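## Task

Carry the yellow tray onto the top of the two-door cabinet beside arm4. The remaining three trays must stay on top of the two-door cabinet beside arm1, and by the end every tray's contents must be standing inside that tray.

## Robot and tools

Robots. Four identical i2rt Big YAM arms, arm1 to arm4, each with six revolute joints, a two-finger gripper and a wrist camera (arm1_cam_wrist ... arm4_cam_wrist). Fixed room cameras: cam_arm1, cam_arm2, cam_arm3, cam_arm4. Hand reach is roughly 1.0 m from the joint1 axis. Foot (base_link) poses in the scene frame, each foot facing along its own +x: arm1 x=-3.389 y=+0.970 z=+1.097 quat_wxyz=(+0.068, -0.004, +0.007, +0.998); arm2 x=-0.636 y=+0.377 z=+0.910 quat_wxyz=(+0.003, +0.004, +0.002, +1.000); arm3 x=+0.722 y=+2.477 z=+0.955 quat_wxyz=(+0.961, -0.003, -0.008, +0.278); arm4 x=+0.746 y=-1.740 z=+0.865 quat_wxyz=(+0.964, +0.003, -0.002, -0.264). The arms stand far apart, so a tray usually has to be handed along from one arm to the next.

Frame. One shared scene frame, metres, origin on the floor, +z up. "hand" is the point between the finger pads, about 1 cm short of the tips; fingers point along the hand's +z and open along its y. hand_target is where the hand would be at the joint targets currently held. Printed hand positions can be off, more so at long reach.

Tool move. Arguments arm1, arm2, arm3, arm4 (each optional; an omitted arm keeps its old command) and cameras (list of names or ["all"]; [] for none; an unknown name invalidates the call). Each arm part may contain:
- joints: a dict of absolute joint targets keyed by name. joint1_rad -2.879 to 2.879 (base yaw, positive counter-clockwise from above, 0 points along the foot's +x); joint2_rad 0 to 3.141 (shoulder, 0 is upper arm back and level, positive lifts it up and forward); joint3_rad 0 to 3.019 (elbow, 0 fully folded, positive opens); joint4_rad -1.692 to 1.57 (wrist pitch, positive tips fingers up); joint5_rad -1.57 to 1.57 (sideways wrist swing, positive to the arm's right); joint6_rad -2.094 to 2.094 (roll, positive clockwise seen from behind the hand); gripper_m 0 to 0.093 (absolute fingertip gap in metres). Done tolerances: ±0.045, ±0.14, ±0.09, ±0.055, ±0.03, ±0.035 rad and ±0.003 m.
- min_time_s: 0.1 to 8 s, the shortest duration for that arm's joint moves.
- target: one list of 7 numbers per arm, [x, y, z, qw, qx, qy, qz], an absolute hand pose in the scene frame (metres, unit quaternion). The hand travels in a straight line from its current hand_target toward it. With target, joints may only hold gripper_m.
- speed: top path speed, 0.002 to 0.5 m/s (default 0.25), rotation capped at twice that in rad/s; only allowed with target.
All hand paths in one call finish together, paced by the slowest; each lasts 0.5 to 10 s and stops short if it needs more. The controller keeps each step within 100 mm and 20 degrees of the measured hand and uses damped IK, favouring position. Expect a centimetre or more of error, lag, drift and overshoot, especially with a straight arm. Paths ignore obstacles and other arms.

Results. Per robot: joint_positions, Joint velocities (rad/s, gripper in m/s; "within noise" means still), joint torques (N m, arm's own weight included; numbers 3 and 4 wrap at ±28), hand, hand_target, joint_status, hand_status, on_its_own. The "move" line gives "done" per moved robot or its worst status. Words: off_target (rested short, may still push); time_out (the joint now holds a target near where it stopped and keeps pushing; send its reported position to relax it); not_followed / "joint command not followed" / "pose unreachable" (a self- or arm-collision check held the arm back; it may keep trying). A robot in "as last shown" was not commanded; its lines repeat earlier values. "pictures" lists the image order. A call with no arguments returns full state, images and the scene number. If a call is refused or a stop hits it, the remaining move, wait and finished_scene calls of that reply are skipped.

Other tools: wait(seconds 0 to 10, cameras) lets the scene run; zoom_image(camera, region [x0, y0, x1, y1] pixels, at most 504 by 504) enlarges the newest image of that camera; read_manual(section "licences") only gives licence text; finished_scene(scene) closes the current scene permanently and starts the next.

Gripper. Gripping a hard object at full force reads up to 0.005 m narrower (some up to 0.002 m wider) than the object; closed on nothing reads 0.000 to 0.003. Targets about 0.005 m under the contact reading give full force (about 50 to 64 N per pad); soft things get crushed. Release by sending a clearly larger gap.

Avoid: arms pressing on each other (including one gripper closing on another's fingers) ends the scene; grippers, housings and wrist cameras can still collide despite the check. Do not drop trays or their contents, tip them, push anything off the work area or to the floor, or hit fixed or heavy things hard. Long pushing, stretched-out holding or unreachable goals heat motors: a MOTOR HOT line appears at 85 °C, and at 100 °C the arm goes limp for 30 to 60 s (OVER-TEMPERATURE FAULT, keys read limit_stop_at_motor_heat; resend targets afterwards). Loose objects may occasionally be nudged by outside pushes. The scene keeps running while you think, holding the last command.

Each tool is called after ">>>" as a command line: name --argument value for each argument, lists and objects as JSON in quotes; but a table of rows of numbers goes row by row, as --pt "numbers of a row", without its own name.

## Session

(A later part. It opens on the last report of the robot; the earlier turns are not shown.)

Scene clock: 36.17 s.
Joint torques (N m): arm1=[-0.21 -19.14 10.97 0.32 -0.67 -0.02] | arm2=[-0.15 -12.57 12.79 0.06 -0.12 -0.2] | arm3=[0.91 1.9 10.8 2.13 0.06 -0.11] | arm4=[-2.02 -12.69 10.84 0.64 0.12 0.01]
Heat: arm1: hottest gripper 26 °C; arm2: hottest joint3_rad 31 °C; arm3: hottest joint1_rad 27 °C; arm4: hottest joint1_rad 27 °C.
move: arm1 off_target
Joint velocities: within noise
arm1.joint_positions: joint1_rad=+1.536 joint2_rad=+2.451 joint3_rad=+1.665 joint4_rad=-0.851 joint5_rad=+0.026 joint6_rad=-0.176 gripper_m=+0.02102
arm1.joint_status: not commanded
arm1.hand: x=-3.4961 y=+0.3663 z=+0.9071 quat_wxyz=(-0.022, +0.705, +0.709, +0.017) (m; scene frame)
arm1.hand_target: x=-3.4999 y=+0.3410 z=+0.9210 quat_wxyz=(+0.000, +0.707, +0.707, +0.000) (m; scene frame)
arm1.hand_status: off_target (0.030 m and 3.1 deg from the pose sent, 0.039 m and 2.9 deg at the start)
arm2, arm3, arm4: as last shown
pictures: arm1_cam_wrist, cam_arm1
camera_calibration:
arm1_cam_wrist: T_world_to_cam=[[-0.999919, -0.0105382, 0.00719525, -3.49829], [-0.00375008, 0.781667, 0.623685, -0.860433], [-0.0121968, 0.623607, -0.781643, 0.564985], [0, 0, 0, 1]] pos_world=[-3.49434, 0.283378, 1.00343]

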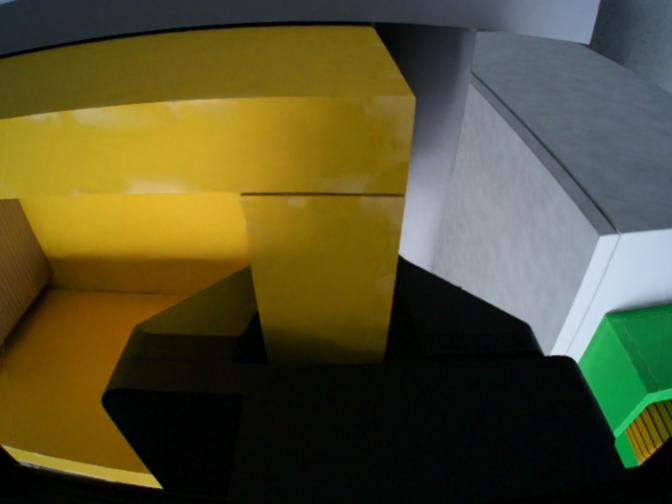

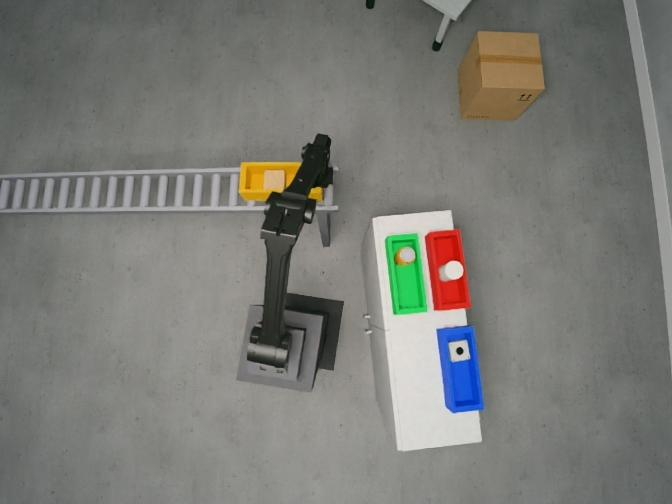

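>>> move --arm1 '{"target":[-3.5,0.340,0.895,0,0.7071,0.7071,0],"speed":0.06}' --cameras '["arm1_cam_wrist","cam_arm1"]'

>>> zoom_image --camera "cam_arm1" --region '[180, 110, 380, 260]'

Scene clock: 38.40 s.
Joint torques (N m): arm1=[-0.21 -15.91 11.82 1.46 -0.65 -0.06] | arm2=[-0.15 -12.63 12.81 0.06 -0.13 -0.2] | arm3=[0.97 1.9 10.78 2.15 0.04 -0.11] | arm4=[-1.96 -12.69 10.82 0.64 0.12 0.01]
Heat: arm1: hottest gripper 26 °C; arm2: hottest joint3_rad 32 °C; arm3: hottest joint1_rad 27 °C; arm4: hottest joint1_rad 27 °C.
move: arm1 off_target
Joint velocities: within noise
arm1.joint_positions: joint1_rad=+1.536 joint2_rad=+2.457 joint3_rad=+1.667 joint4_rad=-0.842 joint5_rad=+0.026 joint6_rad=-0.176 gripper_m=+0.02102
arm1.joint_status: not commanded
arm1.hand: x=-3.4961 y=+0.3654 z=+0.9035 quat_wxyz=(-0.020, +0.705, +0.709, +0.015) (m; scene frame)
arm1.hand_target: x=-3.4997 y=+0.3415 z=+0.8963 quat_wxyz=(+0.000, +0.707, +0.707, +0.000) (m; scene frame)
arm1.hand_status: off_target (0.027 m and 2.9 deg from the pose sent, 0.029 m and 3.2 deg at the start)
arm2, arm3, arm4: as last shown
pictures: arm1_cam_wrist, cam_arm1
camera_calibration:
arm1_cam_wrist: T_world_to_cam=[[-0.99992, -0.0104468, 0.00715796, -3.49826], [-0.00374916, 0.784097, 0.620627, -0.855617], [-0.0120961, 0.620551, -0.784073, 0.566365], [0, 0, 0, 1]] pos_world=[-3.49434, 0.282883, 1.00013]

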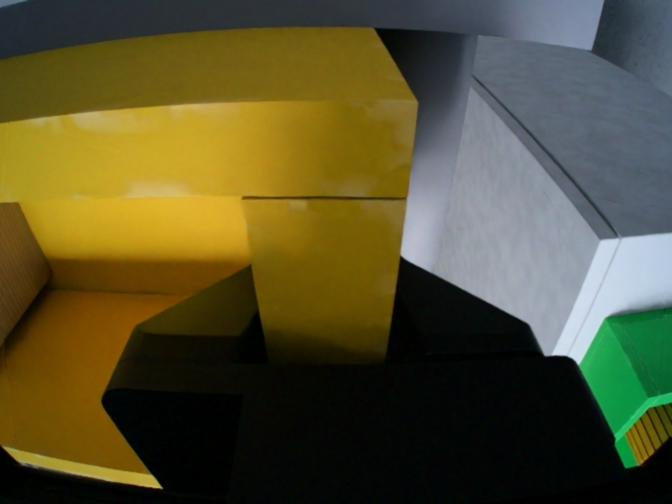

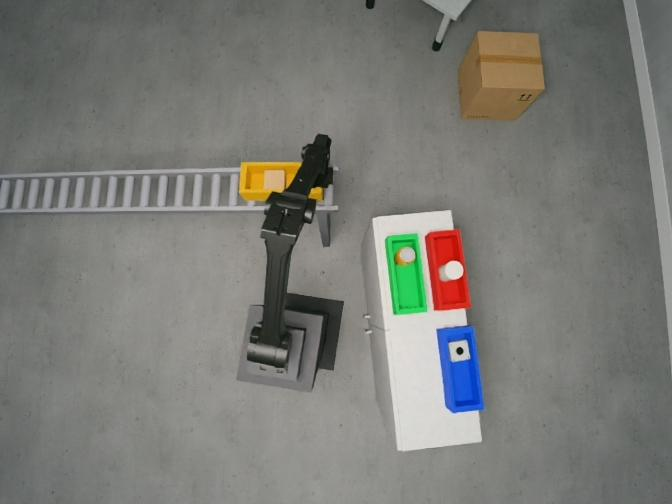

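Scaled by 2.520 from the camera's 672x504 image, which has a finer 960x720 frame.

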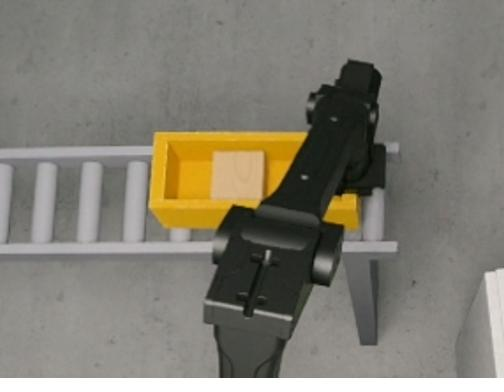

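>>> move --arm1 '{"target":[-3.5,0.35,0.93,0,0.7071,0.7071,0],"speed":0.08}'

>>> move --arm1 '{"target":[-3.5,0.353,0.89,0,0.7071,0.7071,0],"speed":0.06}' --cameras '["arm1_cam_wrist","cam_arm1"]'

>>> zoom_image --camera "cam_arm1" --region '[180, 110, 380, 260]'

Scene clock: 39.83 s.
Joint torques (N m): arm1=[-0.32 -21.42 7.17 0.27 -0.64 -0.08] | arm2=[-0.21 -12.63 12.81 0.06 -0.12 -0.2] | arm3=[0.91 1.9 10.77 2.18 0.05 -0.12] | arm4=[-2.02 -12.69 10.84 0.64 0.12 0.01]
Heat: arm1: hottest gripper 26 °C; arm2: hottest joint3_rad 32 °C; arm3: hottest joint1_rad 27 °C; arm4: hottest joint1_rad 27 °C.
move: arm1 off_target
Joint velocities: within noise
arm1.joint_positions: joint1_rad=+1.536 joint2_rad=+2.453 joint3_rad=+1.665 joint4_rad=-0.842 joint5_rad=+0.026 joint6_rad=-0.176 gripper_m=+0.02102
arm1.joint_status: not commanded
arm1.hand: x=-3.4962 y=+0.3650 z=+0.9055 quat_wxyz=(-0.020, +0.705, +0.709, +0.014) (m; scene frame)
arm1.hand_target: x=-3.4999 y=+0.3503 z=+0.9299 quat_wxyz=(+0.000, +0.707, +0.707, +0.000) (m; scene frame)
arm1.hand_status: off_target (0.029 m and 2.8 deg from the pose sent, 0.031 m and 2.9 deg at the start)
arm2, arm3, arm4: as last shown
pictures: none

Scene clock: 41.00 s.
Joint torques (N m): arm1=[-0.44 -16.44 8.24 2.35 -0.64 -0.1] | arm2=[-0.15 -12.57 12.81 0.06 -0.12 -0.2] | arm3=[0.73 1.96 10.8 2.17 0.05 -0.12] | arm4=[-2.02 -12.69 10.84 0.64 0.12 0.01]
Heat: arm1: hottest gripper 26 °C; arm2: hottest joint3_rad 32 °C; arm3: hottest joint1_rad 27 °C; arm4: hottest joint1_rad 27 °C.
move: arm1 off_target
Joint velocities: within noise
arm1.joint_positions: joint1_rad=+1.536 joint2_rad=+2.453 joint3_rad=+1.658 joint4_rad=-0.826 joint5_rad=+0.026 joint6_rad=-0.176 gripper_m=+0.02102
arm1.joint_status: not commanded
arm1.hand: x=-3.4962 y=+0.3645 z=+0.9035 quat_wxyz=(-0.017, +0.705, +0.709, +0.011) (m; scene frame)
arm1.hand_target: x=-3.4999 y=+0.3536 z=+0.8908 quat_wxyz=(+0.000, +0.707, +0.707, +0.000) (m; scene frame)
arm1.hand_status: off_target (0.018 m and 2.3 deg from the pose sent, 0.020 m and 2.8 deg at the start)
arm2, arm3, arm4: as last shown
pictures: arm1_cam_wrist, cam_arm1
camera_calibration:
arm1_cam_wrist: T_world_to_cam=[[-0.999905, -0.0101866, 0.00932337, -3.50035], [-0.00235942, 0.791257, 0.61148, -0.844425], [-0.0136061, 0.611399, -0.791205, 0.571481], [0, 0, 0, 1]] pos_world=[-3.49424, 0.283097, 1.00114]

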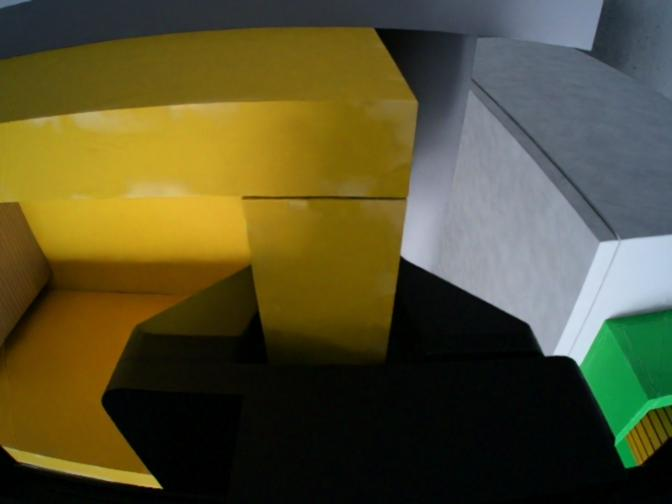

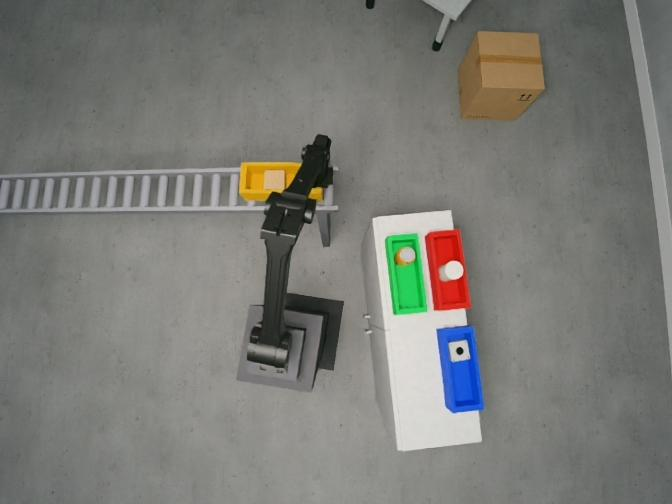

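Scaled by 2.520 from the camera's 672x504 image, which has a finer 960x720 frame.

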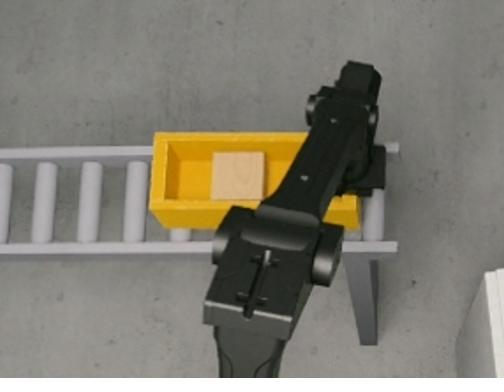

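>>> move --arm1 '{"target":[-3.5,0.365,0.975,0,0.7071,0.7071,0],"speed":0.12}'

>>> move --arm1 '{"target":[-3.5,0.358,0.89,0,0.7071,0.7071,0],"speed":0.08}' --cameras '["arm1_cam_wrist","cam_arm1"]'

>>> zoom_image --camera "cam_arm1" --region '[180, 110, 380, 260]'

Scene clock: 42.90 s.
Joint torques (N m): arm1=[-0.62 -19.37 7.76 -0.31 -0.64 -0.12] | arm2=[-0.15 -12.57 12.81 0.05 -0.12 -0.2] | arm3=[0.91 2.02 10.76 2.13 0.04 -0.11] | arm4=[-2.02 -12.69 10.82 0.64 0.12 0.01]
Heat: arm1: hottest gripper 26 °C; arm2: hottest joint3_rad 32 °C; arm3: hottest joint1_rad 27 °C; arm4: hottest joint1_rad 27 °C.
move: arm1 off_target
Joint velocities: within noise
arm1.joint_positions: joint1_rad=+1.536 joint2_rad=+2.328 joint3_rad=+1.593 joint4_rad=-0.866 joint5_rad=+0.026 joint6_rad=-0.176 gripper_m=+0.02102
arm1.joint_status: not commanded
arm1.hand: x=-3.4958 y=+0.3707 z=+0.9601 quat_wxyz=(-0.011, +0.705, +0.709, +0.003) (m; scene frame)
arm1.hand_target: x=-3.4999 y=+0.3650 z=+0.9749 quat_wxyz=(+0.000, +0.707, +0.707, +0.000) (m; scene frame)
arm1.hand_status: off_target (0.017 m and 1.4 deg from the pose sent, 0.072 m and 2.3 deg at the start)
arm2, arm3, arm4: as last shown
pictures: none

Scene clock: 44.47 s.
Joint torques (N m): arm1=[-0.62 -15.79 10.22 0.98 -0.58 -0.1] | arm2=[-0.15 -12.63 12.82 0.05 -0.12 -0.2] | arm3=[0.73 1.96 10.76 2.19 0.05 -0.12] | arm4=[-2.02 -12.69 10.82 0.64 0.12 0.01]
Heat: arm1: hottest gripper 26 °C; arm2: hottest joint3_rad 33 °C; arm3: hottest joint1_rad 27 °C; arm4: hottest joint1_rad 27 °C.
move: arm1 off_target
Joint velocities: within noise
arm1.joint_positions: joint1_rad=+1.536 joint2_rad=+2.439 joint3_rad=+1.612 joint4_rad=-0.782 joint5_rad=+0.024 joint6_rad=-0.178 gripper_m=+0.02102
arm1.joint_status: not commanded
arm1.hand: x=-3.4945 y=+0.3728 z=+0.8998 quat_wxyz=(-0.013, +0.705, +0.709, +0.006) (m; scene frame)
arm1.hand_target: x=-3.4999 y=+0.3587 z=+0.8907 quat_wxyz=(+0.000, +0.707, +0.707, +0.000) (m; scene frame)
arm1.hand_status: off_target (0.019 m and 1.7 deg from the pose sent, 0.071 m and 1.4 deg at the start)
arm2, arm4: as last shown
arm3.joint_positions: joint1_rad=-0.869 joint2_rad=+0.639 joint3_rad=+1.368 joint4_rad=-1.495 joint5_rad=-0.125 joint6_rad=+0.677 gripper_m=+0.09396
arm3.joint_status: not commanded
arm3.hand: x=+0.9311 y=+2.4316 z=+1.4532 quat_wxyz=(-0.381, -0.410, -0.818, -0.131) (m; scene frame)
arm3.hand_target: x=+0.9299 y=+2.4320 z=+1.4659 quat_wxyz=(-0.395, -0.406, -0.813, -0.133) (m; scene frame)
arm3.hand_status: not commanded
pictures: arm1_cam_wrist, cam_arm1
camera_calibration:
arm1_cam_wrist: T_world_to_cam=[[-0.999885, -0.0114364, 0.00991572, -3.49849], [-0.00316891, 0.798733, 0.601678, -0.845535], [-0.014801, 0.601577, -0.798677, 0.569724], [0, 0, 0, 1]] pos_world=[-3.49234, 0.292614, 0.998456]

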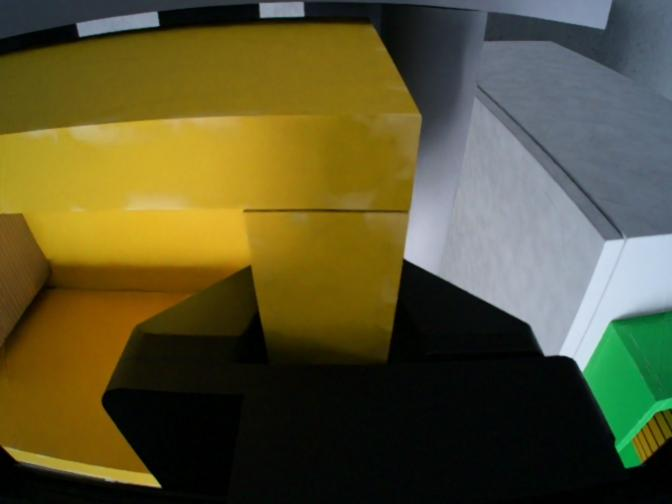

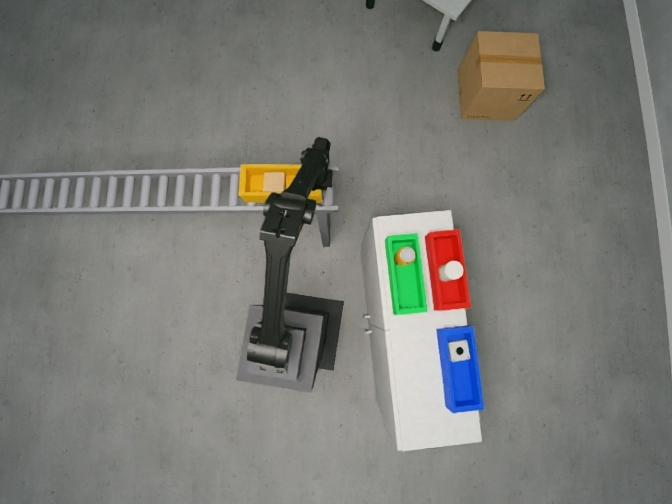

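Scaled by 2.520 from the camera's 672x504 image, which has a finer 960x720 frame.

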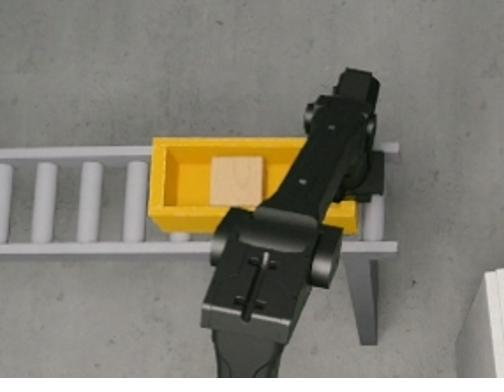

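>>> move --arm1 '{"joints":{"gripper_m":0.05}}' --cameras '["cam_arm1"]'

>>> move --arm1 '{"target":[-3.48,0.362,1.06,0,0.7071,0.7071,0],"speed":0.15}' --cameras '["cam_arm1","cam_arm2","arm1_cam_wrist"]'

Scene clock: 45.80 s.
Joint torques (N m): arm1=[-0.5 -16.03 9.4 0.66 -0.09 -0.1] | arm2=[-0.21 -12.57 12.81 0.05 -0.12 -0.2] | arm3=[0.91 1.96 10.76 2.18 0.04 -0.12] | arm4=[-2.02 -12.69 10.82 0.64 0.12 0.01]
Heat: arm1: hottest gripper 26 °C; arm2: hottest joint3_rad 33 °C; arm3: hottest joint1_rad 27 °C; arm4: hottest joint1_rad 27 °C.
move: arm1 done
Joint velocities: within noise
arm1.joint_positions: joint1_rad=+1.536 joint2_rad=+2.441 joint3_rad=+1.622 joint4_rad=-0.774 joint5_rad=+0.012 joint6_rad=-0.178 gripper_m=+0.04994
arm1.joint_status: all done
arm1.hand: x=-3.4934 y=+0.3663 z=+0.9007 quat_wxyz=(-0.003, +0.705, +0.709, +0.003) (m; scene frame)
arm1.hand_target: x=-3.4999 y=+0.3588 z=+0.8905 quat_wxyz=(+0.000, +0.707, +0.707, +0.000) (m; scene frame)
arm1.hand_status: not commanded
arm2, arm3, arm4: as last shown
pictures: cam_arm1

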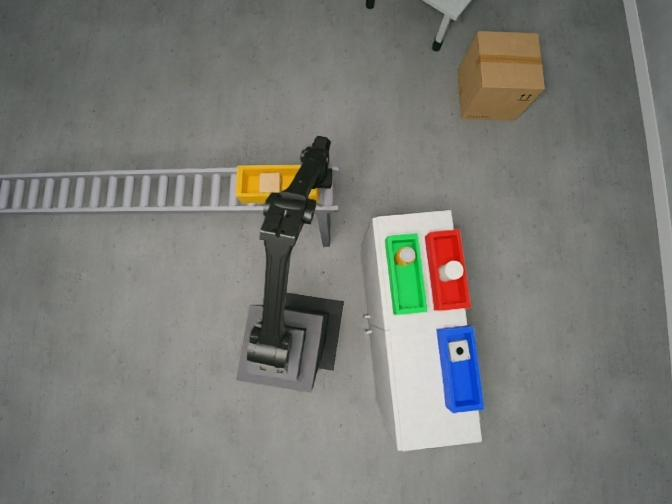

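Scene clock: 47.73 s.
Joint torques (N m): arm1=[1.2 -17.55 8.35 -0.12 -0.09 0.01] | arm2=[-0.21 -12.57 12.81 0.05 -0.12 -0.2] | arm3=[0.85 1.9 10.81 2.14 0.05 -0.13] | arm4=[-1.96 -12.69 10.84 0.64 0.12 0.01]
Heat: arm1: hottest gripper 26 °C; arm2: hottest joint3_rad 33 °C; arm3: hottest joint1_rad 27 °C; arm4: hottest joint1_rad 27 °C.
move: arm1 done
Joint velocities: within noise
arm1.joint_positions: joint1_rad=+1.546 joint2_rad=+2.173 joint3_rad=+1.622 joint4_rad=-1.022 joint5_rad=+0.011 joint6_rad=-0.154 gripper_m=+0.04995
arm1.joint_status: not commanded
arm1.hand: x=-3.4898 y=+0.3607 z=+1.0616 quat_wxyz=(+0.003, +0.710, +0.705, -0.005) (m; scene frame)
arm1.hand_target: x=-3.4800 y=+0.3621 z=+1.0599 quat_wxyz=(+0.000, +0.707, +0.707, +0.000) (m; scene frame)
arm1.hand_status: done (0.010 m and 0.8 deg from the pose sent, 0.160 m and 0.7 deg at the start)
arm2.joint_positions: joint1_rad=+0.834 joint2_rad=+1.668 joint3_rad=+1.577 joint4_rad=-1.529 joint5_rad=+0.000 joint6_rad=-0.732 gripper_m=+0.09397
arm2.joint_status: not commanded
arm2.hand: x=-0.9684 y=+0.0142 z=+1.1322 quat_wxyz=(-0.003, +0.711, +0.703, +0.021) (m; scene frame)
arm2.hand_target: x=-0.9792 y=+0.0010 z=+1.1500 quat_wxyz=(+0.000, +0.707, +0.707, -0.001) (m; scene frame)
arm2.hand_status: not commanded
arm3: as last shown
arm4.joint_positions: joint1_rad=+0.565 joint2_rad=+1.597 joint3_rad=+1.386 joint4_rad=-1.306 joint5_rad=-0.003 joint6_rad=+0.010 gripper_m=+0.09396
arm4.joint_status: not commanded
arm4.hand: x=+1.2312 y=-1.7259 z=+1.0470 quat_wxyz=(-0.029, +0.010, -1.000, -0.004) (m; scene frame)
arm4.hand_target: x=+1.2376 y=-1.7335 z=+1.0512 quat_wxyz=(-0.038, +0.008, -0.999, -0.002) (m; scene frame)
arm4.hand_status: not commanded
pictures: arm1_cam_wrist, cam_arm1, cam_arm2
camera_calibration:
arm1_cam_wrist: T_world_to_cam=[[-0.99999, 0.00264147, 0.00360669, -3.49427], [0.00422763, 0.821064, 0.57082, -0.882698], [-0.00145352, 0.57083, -0.821067, 0.787678], [0, 0, 0, 1]] pos_world=[-3.48936, 0.284352, 1.1632]

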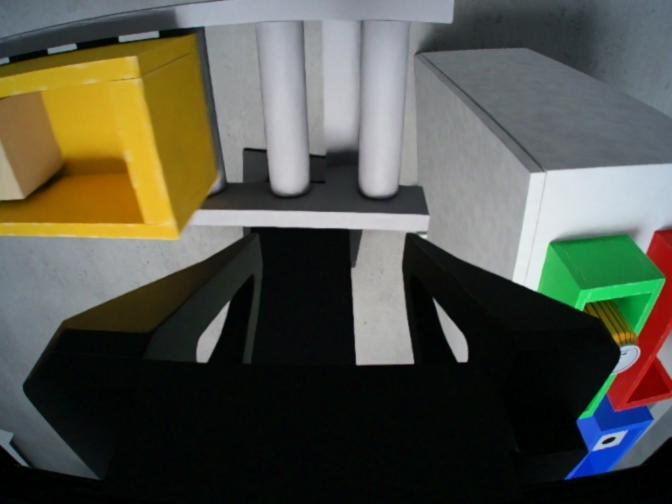

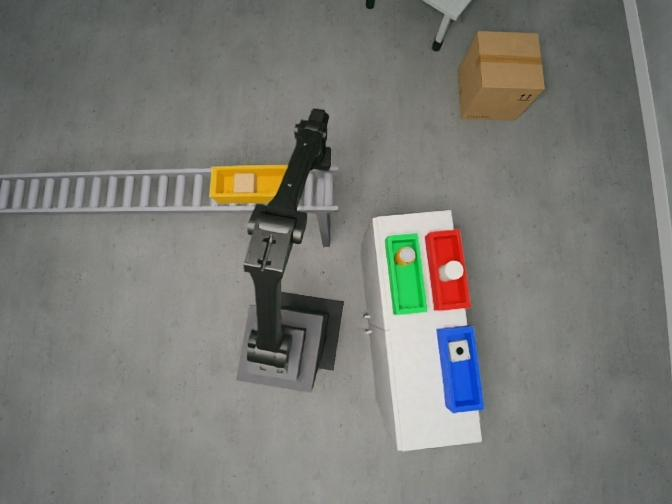

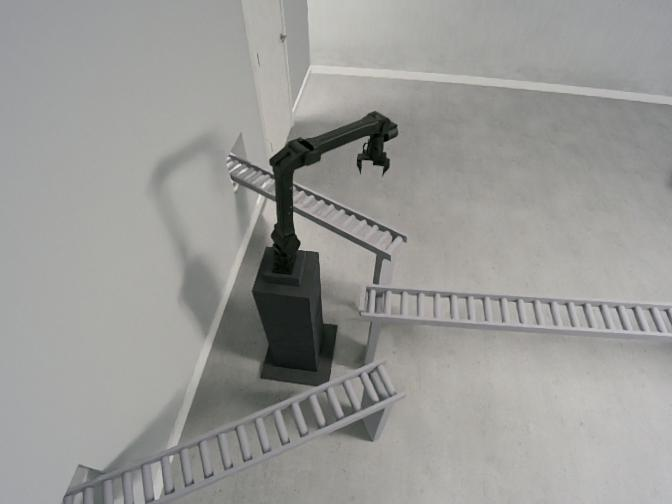

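>>> move --arm2 '{"target":[-1.3,0.40,1.0,0,0.7071,0.7071,0],"joints":{"gripper_m":0.07}}' --cameras '["arm2_cam_wrist","cam_arm2"]'

Scene clock: 53.87 s.
Joint torques (N m): arm1=[1.2 -17.44 8.34 -0.13 -0.09 0.02] | arm2=[0.38 -18.61 12.38 -0.01 -0.13 -0.2] | arm3=[0.79 1.73 10.73 2.15 0.05 -0.12] | arm4=[-1.96 -12.69 10.84 0.64 0.12 0.01]
Heat: arm1: hottest gripper 26 °C; arm2: hottest joint3_rad 34 °C; arm3: hottest joint1_rad 27 °C; arm4: hottest joint1_rad 27 °C.
move: arm2 off_target
Joint velocities: within noise
arm1, arm3, arm4: as last shown
arm2.joint_positions: joint1_rad=-0.033 joint2_rad=+2.154 joint3_rad=+1.914 joint4_rad=-1.378 joint5_rad=+0.006 joint6_rad=-1.593 gripper_m=+0.07007
arm2.joint_status: all done
arm2.hand: x=-1.2807 y=+0.4042 z=+0.9852 quat_wxyz=(+0.014, +0.713, +0.701, +0.015) (m; scene frame)
arm2.hand_target: x=-1.2987 y=+0.4000 z=+1.0003 quat_wxyz=(+0.000, +0.707, +0.707, +0.000) (m; scene frame)
arm2.hand_status: off_target (0.025 m and 2.5 deg from the pose sent, 0.526 m and 2.5 deg at the start)
pictures: arm2_cam_wrist, cam_arm2
camera_calibration:
arm2_cam_wrist: T_world_to_cam=[[-0.999383, -0.019028, -0.029517, -1.24847], [-0.0326964, 0.810878, 0.584302, -0.941762], [0.0128166, 0.584906, -0.811, 0.703446], [0, 0, 0, 1]] pos_world=[-1.28751, 0.328448, 1.08392]

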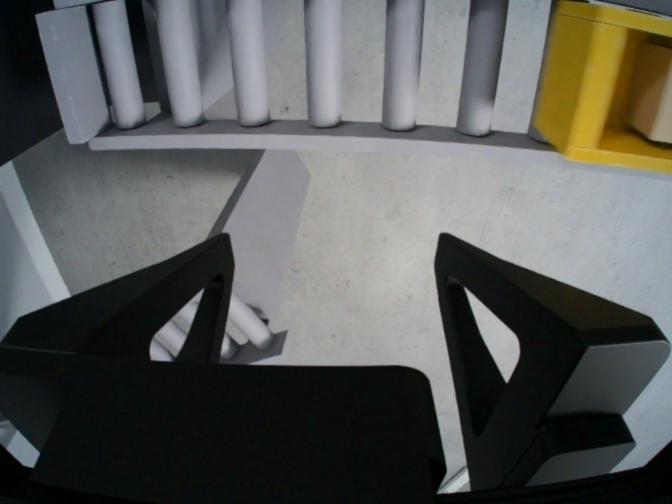

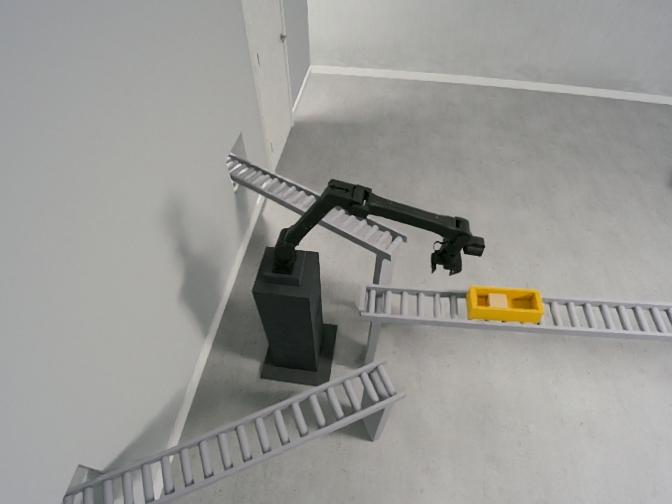

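>>> wait --seconds 2.5 --cameras '["arm2_cam_wrist","cam_arm2"]'

>>> zoom_image --camera "cam_arm2" --region '[340, 220, 520, 355]'

Scene clock: 56.70 s.
Joint torques (N m): arm1=[1.2 -17.44 8.34 -0.13 -0.09 0.02] | arm2=[0.38 -18.61 12.37 -0.02 -0.14 -0.2] | arm3=[0.91 1.67 10.76 2.13 0.05 -0.13] | arm4=[-2.02 -12.69 10.84 0.64 0.12 0.01]
Heat: arm1: hottest gripper 25 °C; arm2: hottest joint3_rad 34 °C; arm3: hottest joint1_rad 27 °C; arm4: hottest joint1_rad 27 °C.
Joint velocities: within noise
arm1.joint_positions: joint1_rad=+1.546 joint2_rad=+2.173 joint3_rad=+1.622 joint4_rad=-1.022 joint5_rad=+0.011 joint6_rad=-0.154 gripper_m=+0.04995
arm1.joint_status: not commanded
arm1.hand: x=-3.4898 y=+0.3607 z=+1.0616 quat_wxyz=(+0.003, +0.710, +0.705, -0.005) (m; scene frame)
arm1.hand_target: x=-3.4800 y=+0.3621 z=+1.0599 quat_wxyz=(+0.000, +0.707, +0.707, +0.000) (m; scene frame)
arm1.hand_status: not commanded
arm2.joint_positions: joint1_rad=-0.033 joint2_rad=+2.154 joint3_rad=+1.914 joint4_rad=-1.378 joint5_rad=+0.006 joint6_rad=-1.594 gripper_m=+0.07007
arm2.joint_status: all done
arm2.hand: x=-1.2807 y=+0.4042 z=+0.9852 quat_wxyz=(+0.014, +0.712, +0.701, +0.015) (m; scene frame)
arm2.hand_target: x=-1.2988 y=+0.4000 z=+1.0003 quat_wxyz=(-0.001, +0.707, +0.707, +0.000) (m; scene frame)
arm2.hand_status: off_target (0.025 m and 2.5 deg from the pose sent, 0.526 m and 2.5 deg at the start)
arm3.joint_positions: joint1_rad=-0.869 joint2_rad=+0.639 joint3_rad=+1.368 joint4_rad=-1.495 joint5_rad=-0.125 joint6_rad=+0.677 gripper_m=+0.09396
arm3.joint_status: not commanded
arm3.hand: x=+0.9311 y=+2.4316 z=+1.4532 quat_wxyz=(-0.381, -0.410, -0.818, -0.131) (m; scene frame)
arm3.hand_target: x=+0.9299 y=+2.4320 z=+1.4659 quat_wxyz=(-0.395, -0.406, -0.813, -0.133) (m; scene frame)
arm3.hand_status: not commanded
arm4.joint_positions: joint1_rad=+0.565 joint2_rad=+1.597 joint3_rad=+1.386 joint4_rad=-1.306 joint5_rad=-0.003 joint6_rad=+0.010 gripper_m=+0.09396
arm4.joint_status: not commanded
arm4.hand: x=+1.2312 y=-1.7259 z=+1.0470 quat_wxyz=(-0.029, +0.010, -1.000, -0.004) (m; scene frame)
arm4.hand_target: x=+1.2376 y=-1.7335 z=+1.0512 quat_wxyz=(-0.038, +0.008, -0.999, -0.002) (m; scene frame)
arm4.hand_status: not commanded
wait: 2.50 s; at rest from the start
pictures: arm2_cam_wrist, cam_arm2
camera_calibration:
arm2_cam_wrist: T_world_to_cam=[[-0.999376, -0.0193879, -0.0295318, -1.24832], [-0.0329968, 0.810873, 0.584291, -0.942135], [0.0126184, 0.584901, -0.811007, 0.703201], [0, 0, 0, 1]] pos_world=[-1.28751, 0.328447, 1.08392]

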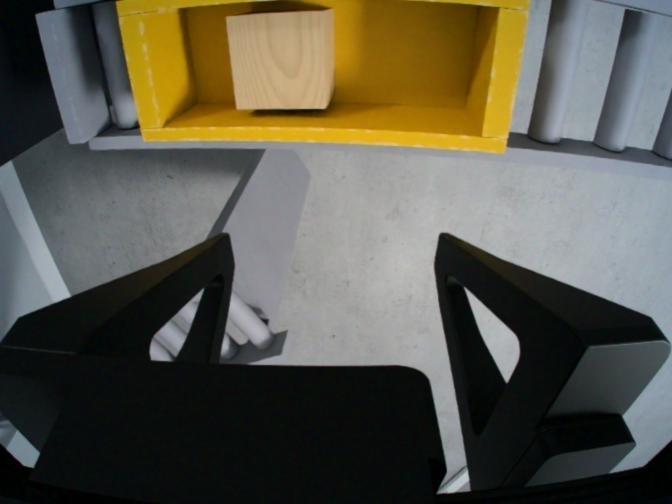

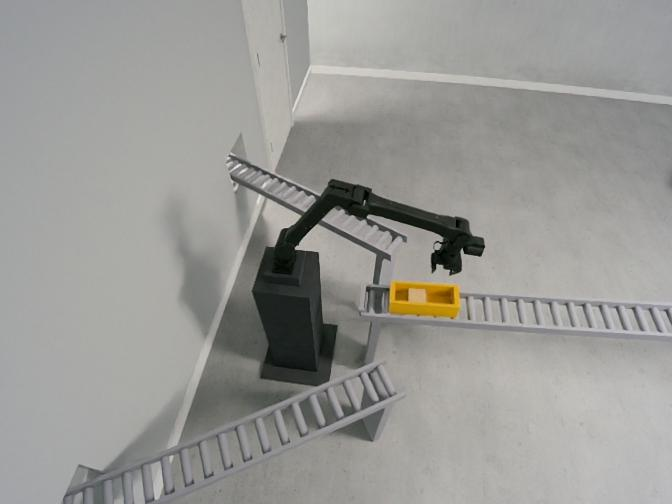

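Scaled by 2.800 from the camera's 672x504 image, which has a finer 960x720 frame.

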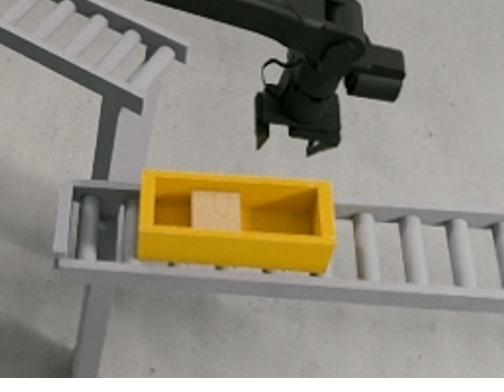

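>>> wait --seconds 0.5 --cameras '["arm2_cam_wrist","cam_arm2"]'

>>> zoom_image --camera "cam_arm2" --region '[340, 220, 520, 355]'

Scene clock: 57.67 s.
Joint torques (N m): arm1=[1.14 -17.44 8.34 -0.13 -0.09 0.02] | arm2=[0.38 -18.55 12.36 -0.01 -0.14 -0.2] | arm3=[0.85 1.79 10.76 2.14 0.04 -0.13] | arm4=[-1.96 -12.69 10.84 0.62 0.12 0.01]
Heat: arm1: hottest joint2_rad 25 °C; arm2: hottest joint3_rad 34 °C; arm3: hottest joint1_rad 27 °C; arm4: hottest joint1_rad 27 °C.
Joint velocities: within noise
arm1.joint_positions: joint1_rad=+1.546 joint2_rad=+2.173 joint3_rad=+1.622 joint4_rad=-1.022 joint5_rad=+0.011 joint6_rad=-0.154 gripper_m=+0.04995
arm1.joint_status: not commanded
arm1.hand: x=-3.4898 y=+0.3607 z=+1.0616 quat_wxyz=(+0.003, +0.710, +0.705, -0.005) (m; scene frame)
arm1.hand_target: x=-3.4800 y=+0.3621 z=+1.0599 quat_wxyz=(+0.000, +0.707, +0.707, +0.000) (m; scene frame)
arm1.hand_status: not commanded
arm2.joint_positions: joint1_rad=-0.033 joint2_rad=+2.154 joint3_rad=+1.914 joint4_rad=-1.378 joint5_rad=+0.006 joint6_rad=-1.594 gripper_m=+0.07007
arm2.joint_status: all done
arm2.hand: x=-1.2807 y=+0.4042 z=+0.9852 quat_wxyz=(+0.014, +0.712, +0.701, +0.015) (m; scene frame)
arm2.hand_target: x=-1.2988 y=+0.4000 z=+1.0003 quat_wxyz=(-0.001, +0.707, +0.707, +0.000) (m; scene frame)
arm2.hand_status: off_target (0.025 m and 2.5 deg from the pose sent, 0.526 m and 2.5 deg at the start)
arm3.joint_positions: joint1_rad=-0.869 joint2_rad=+0.639 joint3_rad=+1.368 joint4_rad=-1.495 joint5_rad=-0.125 joint6_rad=+0.677 gripper_m=+0.09396
arm3.joint_status: not commanded
arm3.hand: x=+0.9311 y=+2.4316 z=+1.4532 quat_wxyz=(-0.381, -0.410, -0.818, -0.131) (m; scene frame)
arm3.hand_target: x=+0.9299 y=+2.4320 z=+1.4659 quat_wxyz=(-0.395, -0.406, -0.813, -0.133) (m; scene frame)
arm3.hand_status: not commanded
arm4.joint_positions: joint1_rad=+0.565 joint2_rad=+1.597 joint3_rad=+1.386 joint4_rad=-1.306 joint5_rad=-0.003 joint6_rad=+0.010 gripper_m=+0.09396
arm4.joint_status: not commanded
arm4.hand: x=+1.2312 y=-1.7259 z=+1.0470 quat_wxyz=(-0.029, +0.010, -1.000, -0.004) (m; scene frame)
arm4.hand_target: x=+1.2376 y=-1.7335 z=+1.0512 quat_wxyz=(-0.038, +0.008, -0.999, -0.002) (m; scene frame)
arm4.hand_status: not commanded
wait: 0.50 s; at rest from the start
pictures: arm2_cam_wrist, cam_arm2
camera_calibration:
arm2_cam_wrist: T_world_to_cam=[[-0.999376, -0.0193879, -0.0295318, -1.24832], [-0.0329968, 0.810873, 0.584291, -0.942135], [0.0126184, 0.584901, -0.811007, 0.703201], [0, 0, 0, 1]] pos_world=[-1.28751, 0.328447, 1.08392]

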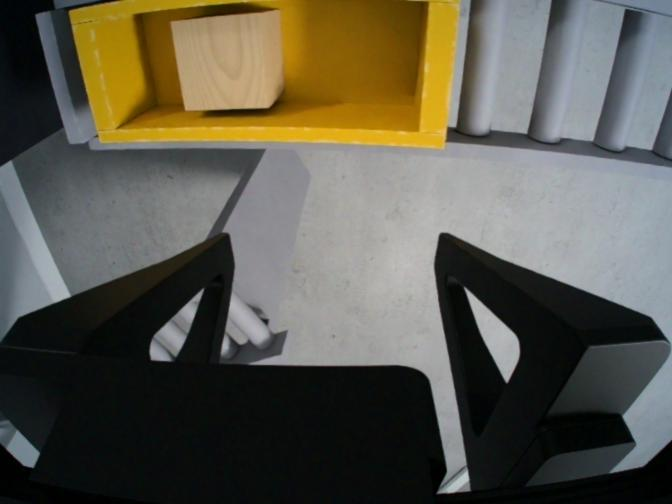

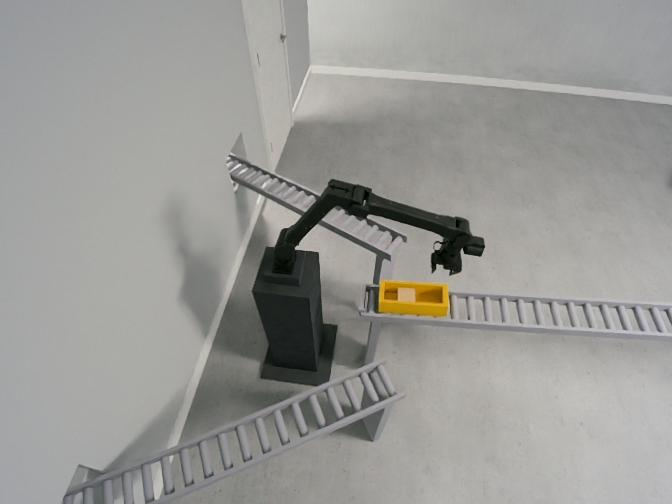

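Scaled by 2.800 from the camera's 672x504 image, which has a finer 960x720 frame.

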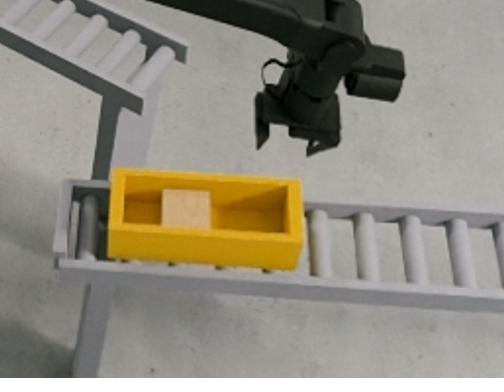

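>>> move --arm2 '{"target":[-1.32,0.405,0.89,0,0.7071,0.7071,0],"speed":0.08}' --cameras '["arm2_cam_wrist","cam_arm2"]'

>>> zoom_image --camera "cam_arm2" --region '[340, 220, 520, 355]'

Scene clock: 60.17 s.
Joint torques (N m): arm1=[1.2 -17.44 8.34 -0.14 -0.09 0.02] | arm2=[-0.21 -19.6 10.18 0.62 -0.13 -0.18] | arm3=[0.73 1.85 10.78 2.14 0.05 -0.11] | arm4=[-2.02 -12.63 10.82 0.64 0.12 0.01]
Heat: arm1: hottest joint2_rad 25 °C; arm2: hottest joint3_rad 34 °C; arm3: hottest joint1_rad 27 °C; arm4: hottest joint1_rad 27 °C.
move: arm2 off_target
Joint velocities: within noise
arm1, arm3, arm4: as last shown
arm2.joint_positions: joint1_rad=-0.033 joint2_rad=+2.311 joint3_rad=+1.914 joint4_rad=-1.218 joint5_rad=+0.006 joint6_rad=-1.601 gripper_m=+0.07007
arm2.joint_status: not commanded
arm2.hand: x=-1.3039 y=+0.4047 z=+0.8839 quat_wxyz=(+0.012, +0.710, +0.704, +0.014) (m; scene frame)
arm2.hand_target: x=-1.3194 y=+0.4051 z=+0.8903 quat_wxyz=(+0.000, +0.707, +0.707, +0.000) (m; scene frame)
arm2.hand_status: off_target (0.017 m and 2.2 deg from the pose sent, 0.103 m and 2.5 deg at the start)
pictures: arm2_cam_wrist, cam_arm2
camera_calibration:
arm2_cam_wrist: T_world_to_cam=[[-0.999324, -0.0262362, -0.0257337, -1.27491], [-0.0363314, 0.810685, 0.584355, -0.888447], [0.00553067, 0.584895, -0.81109, 0.611848], [0, 0, 0, 1]] pos_world=[-1.30972, 0.328935, 0.982623]

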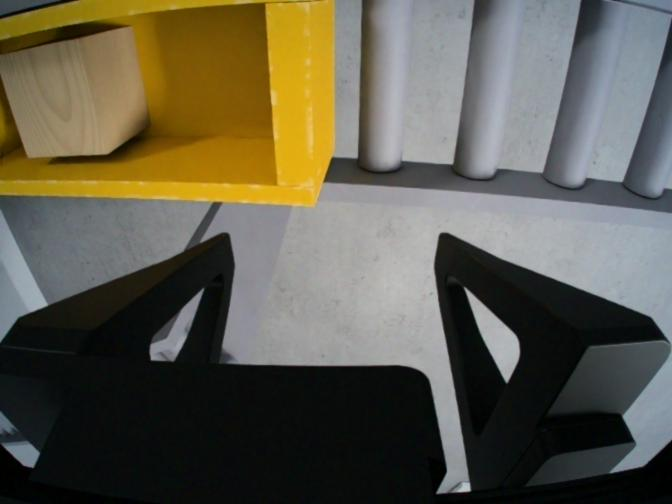

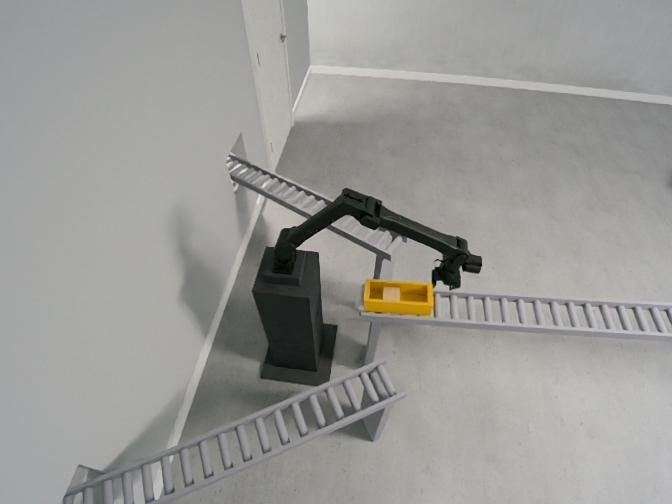

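Scaled by 2.800 from the camera's 672x504 image, which has a finer 960x720 frame.

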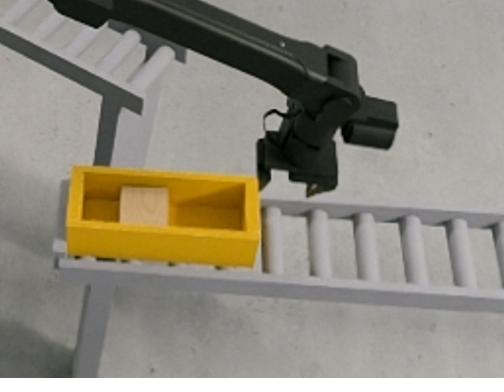

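>>> move --arm2 '{"target":[-1.303,0.4,0.795,0,0.7071,0.7071,0],"speed":0.12}' --cameras '["arm2_cam_wrist"]'

Scene clock: 62.30 s.
Joint torques (N m): arm1=[1.2 -17.44 8.34 -0.13 -0.09 0.02] | arm2=[0.32 -20.01 6.89 0.7 -0.14 -0.13] | arm3=[0.85 1.85 10.76 2.17 0.06 -0.13] | arm4=[-2.02 -12.69 10.84 0.64 0.12 0.01]
Heat: arm1: hottest joint2_rad 25 °C; arm2: hottest joint3_rad 34 °C; arm3: hottest joint1_rad 27 °C; arm4: hottest joint1_rad 27 °C.
move: arm2 done
Joint velocities: within noise
arm1, arm3, arm4: as last shown
arm2.joint_positions: joint1_rad=-0.033 joint2_rad=+2.396 joint3_rad=+1.832 joint4_rad=-1.015 joint5_rad=+0.006 joint6_rad=-1.601 gripper_m=+0.07007
arm2.joint_status: not commanded
arm2.hand: x=-1.3027 y=+0.4044 z=+0.8002 quat_wxyz=(-0.001, +0.710, +0.704, +0.001) (m; scene frame)
arm2.hand_target: x=-1.3029 y=+0.4001 z=+0.7950 quat_wxyz=(+0.000, +0.707, +0.707, +0.000) (m; scene frame)
arm2.hand_status: done (0.007 m and 0.5 deg from the pose sent, 0.089 m and 2.2 deg at the start)
pictures: arm2_cam_wrist
camera_calibration:
arm2_cam_wrist: T_world_to_cam=[[-0.999611, -0.0261283, 0.00970745, -1.30467], [-0.0154757, 0.809911, 0.586349, -0.813321], [-0.0231825, 0.58597, -0.810001, 0.505475], [0, 0, 0, 1]] pos_world=[-1.30503, 0.328435, 0.898989]

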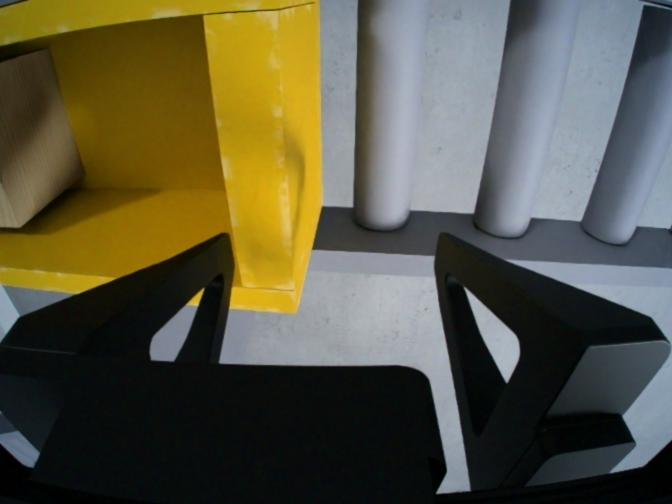

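>>> move --arm2 '{"target":[-1.28,0.4,0.79,0,0.7071,0.7071,0],"speed":0.12}'

>>> move --arm2 '{"target":[-1.278,0.398,0.726,0,0.7071,0.7071,0],"speed":0.1}' --cameras '["arm2_cam_wrist","cam_arm2"]'

Scene clock: 64.03 s.
Joint torques (N m): arm1=[1.2 -17.44 8.34 -0.14 -0.09 0.02] | arm2=[0.15 -21.71 6.12 0.64 -0.14 -0.15] | arm3=[0.97 1.79 10.76 2.14 0.05 -0.12] | arm4=[-2.02 -12.69 10.84 0.64 0.12 0.01]
Heat: arm1: hottest joint2_rad 25 °C; arm2: hottest joint3_rad 33 °C; arm3: hottest joint1_rad 27 °C; arm4: hottest joint1_rad 27 °C.
move: arm2 off_target
Joint velocities: within noise
arm1, arm3, arm4: as last shown
arm2.joint_positions: joint1_rad=-0.033 joint2_rad=+2.381 joint3_rad=+1.730 joint4_rad=-0.953 joint5_rad=+0.006 joint6_rad=-1.601 gripper_m=+0.07007
arm2.joint_status: not commanded
arm2.hand: x=-1.2743 y=+0.4032 z=+0.7774 quat_wxyz=(+0.009, +0.710, +0.704, +0.010) (m; scene frame)
arm2.hand_target: x=-1.2798 y=+0.4001 z=+0.7898 quat_wxyz=(+0.000, +0.707, +0.707, +0.000) (m; scene frame)
arm2.hand_status: off_target (0.014 m and 1.6 deg from the pose sent, 0.025 m and 0.5 deg at the start)
pictures: none

Scene clock: 65.33 s.
Joint torques (N m): arm1=[1.2 -17.49 8.34 -0.14 -0.09 0.02] | arm2=[-0.15 -19.19 6.26 0.77 -0.05 -0.12] | arm3=[0.73 1.79 10.77 2.19 0.05 -0.12] | arm4=[-2.02 -12.69 10.84 0.64 0.12 0.01]
Heat: arm1: hottest joint2_rad 25 °C; arm2: hottest joint3_rad 33 °C; arm3: hottest joint1_rad 27 °C; arm4: hottest joint1_rad 27 °C.
move: arm2 done
Joint velocities: arm1=[-0.005 -0.005 -0.007 0.007 -0.066 -0.154 0] | arm2=[within noise] | arm3=[within noise] | arm4=[within noise]
arm1, arm3, arm4: as last shown
arm2.joint_positions: joint1_rad=-0.025 joint2_rad=+2.450 joint3_rad=+1.730 joint4_rad=-0.856 joint5_rad=+0.004 joint6_rad=-1.601 gripper_m=+0.07007
arm2.joint_status: not commanded
arm2.hand: x=-1.2790 y=+0.3979 z=+0.7343 quat_wxyz=(-0.001, +0.708, +0.707, +0.000) (m; scene frame)
arm2.hand_target: x=-1.2779 y=+0.3979 z=+0.7261 quat_wxyz=(+0.000, +0.707, +0.707, +0.000) (m; scene frame)
arm2.hand_status: done (0.008 m and 0.1 deg from the pose sent, 0.052 m and 1.6 deg at the start)
pictures: arm2_cam_wrist, cam_arm2
camera_calibration:
arm2_cam_wrist: T_world_to_cam=[[-0.999354, -0.0336792, 0.0125453, -1.27922], [-0.0200041, 0.811248, 0.58436, -0.773817], [-0.0298581, 0.583731, -0.811398, 0.449787], [0, 0, 0, 1]] pos_world=[-1.28044, 0.32212, 0.833192]

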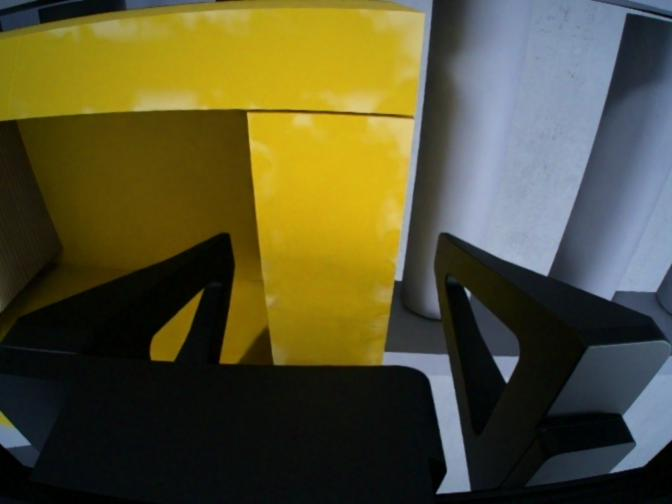

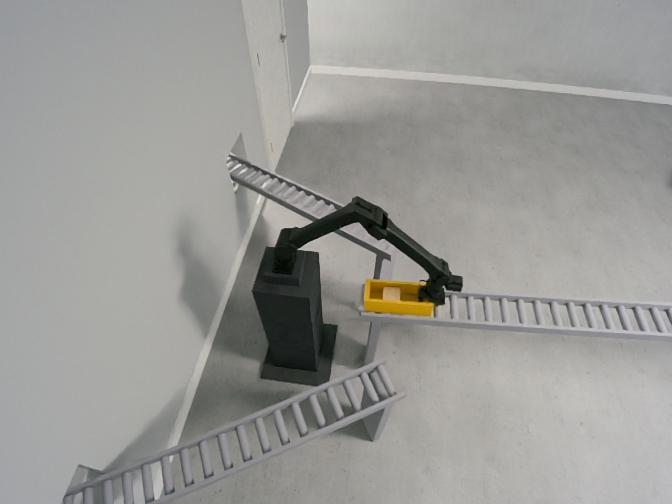

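Centered. Grip, lift, rotate.

>>> move --arm2 '{"joints":{"gripper_m":0.0}}'

>>> move --arm2 '{"target":[-1.275,0.40,0.93,0,0.7071,0.7071,0],"speed":0.15}' --cameras '["arm2_cam_wrist","cam_arm2"]'

Scene clock: 66.33 s.
Joint torques (N m): arm1=[1.2 -17.49 8.34 -0.13 -0.09 0.02] | arm2=[-0.21 -19.31 6.31 0.14 -0.02 -0.14] | arm3=[0.79 1.85 10.78 2.14 0.04 -0.12] | arm4=[-2.02 -12.69 10.82 0.64 0.12 0.01]
Heat: arm1: hottest joint2_rad 25 °C; arm2: hottest joint3_rad 33 °C; arm3: hottest joint1_rad 27 °C; arm4: hottest joint1_rad 27 °C.
move: arm2 off_target
Joint velocities: within noise
arm1, arm3, arm4: as last shown
arm2.joint_positions: joint1_rad=-0.025 joint2_rad=+2.451 joint3_rad=+1.729 joint4_rad=-0.838 joint5_rad=+0.003 joint6_rad=-1.598 gripper_m=+0.02058
arm2.joint_status: gripper_m off_target (ended at +0.02060, target +0.00000)
arm2.hand: x=-1.2830 y=+0.3978 z=+0.7335 quat_wxyz=(-0.006, +0.708, +0.706, -0.007) (m; scene frame)
arm2.hand_target: x=-1.2777 y=+0.3980 z=+0.7260 quat_wxyz=(+0.000, +0.707, +0.707, +0.000) (m; scene frame)
arm2.hand_status: not commanded
pictures: none

Scene clock: 68.40 s.
Joint torques (N m): arm1=[1.2 -17.44 8.34 -0.13 -0.09 0.01] | arm2=[-0.38 -22.3 10.51 -0.81 -0.01 -0.16] | arm3=[0.91 1.85 10.78 2.13 0.05 -0.12] | arm4=[-2.02 -12.69 10.82 0.64 0.12 0.01]
Heat: arm1: hottest joint2_rad 25 °C; arm2: hottest joint3_rad 33 °C; arm3: hottest joint1_rad 27 °C; arm4: hottest joint1_rad 27 °C.
move: arm2 off_target
Joint velocities: within noise
arm1, arm3, arm4: as last shown
arm2.joint_positions: joint1_rad=-0.025 joint2_rad=+2.195 joint3_rad=+1.716 joint4_rad=-1.155 joint5_rad=+0.003 joint6_rad=-1.598 gripper_m=+0.02058
arm2.joint_status: not commanded
arm2.hand: x=-1.2568 y=+0.3976 z=+0.8888 quat_wxyz=(+0.021, +0.708, +0.706, +0.019) (m; scene frame)
arm2.hand_target: x=-1.2736 y=+0.4000 z=+0.9298 quat_wxyz=(+0.000, +0.707, +0.707, +0.000) (m; scene frame)
arm2.hand_status: off_target (0.045 m and 3.3 deg from the pose sent, 0.197 m and 1.1 deg at the start)
pictures: arm2_cam_wrist, cam_arm2
camera_calibration:
arm2_cam_wrist: T_world_to_cam=[[-0.998458, -0.0316201, -0.0456208, -1.20702], [-0.0522513, 0.812769, 0.580238, -0.900959], [0.018732, 0.581727, -0.813169, 0.639446], [0, 0, 0, 1]] pos_world=[-1.26421, 0.322123, 0.987683]

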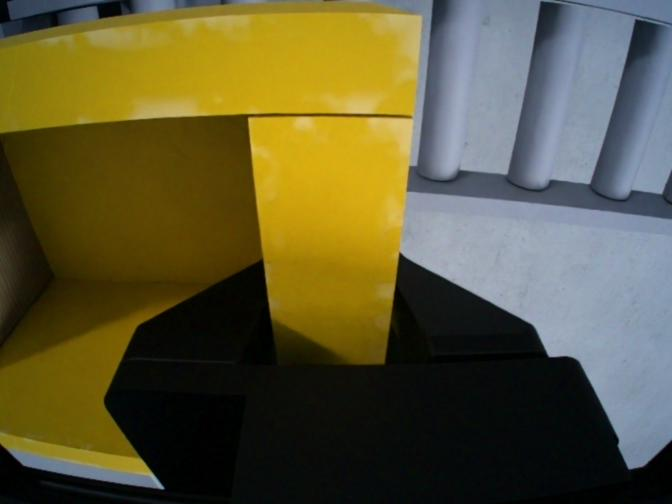

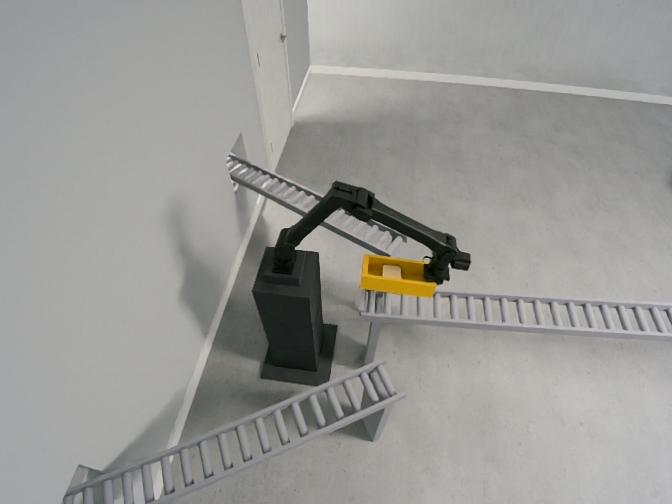

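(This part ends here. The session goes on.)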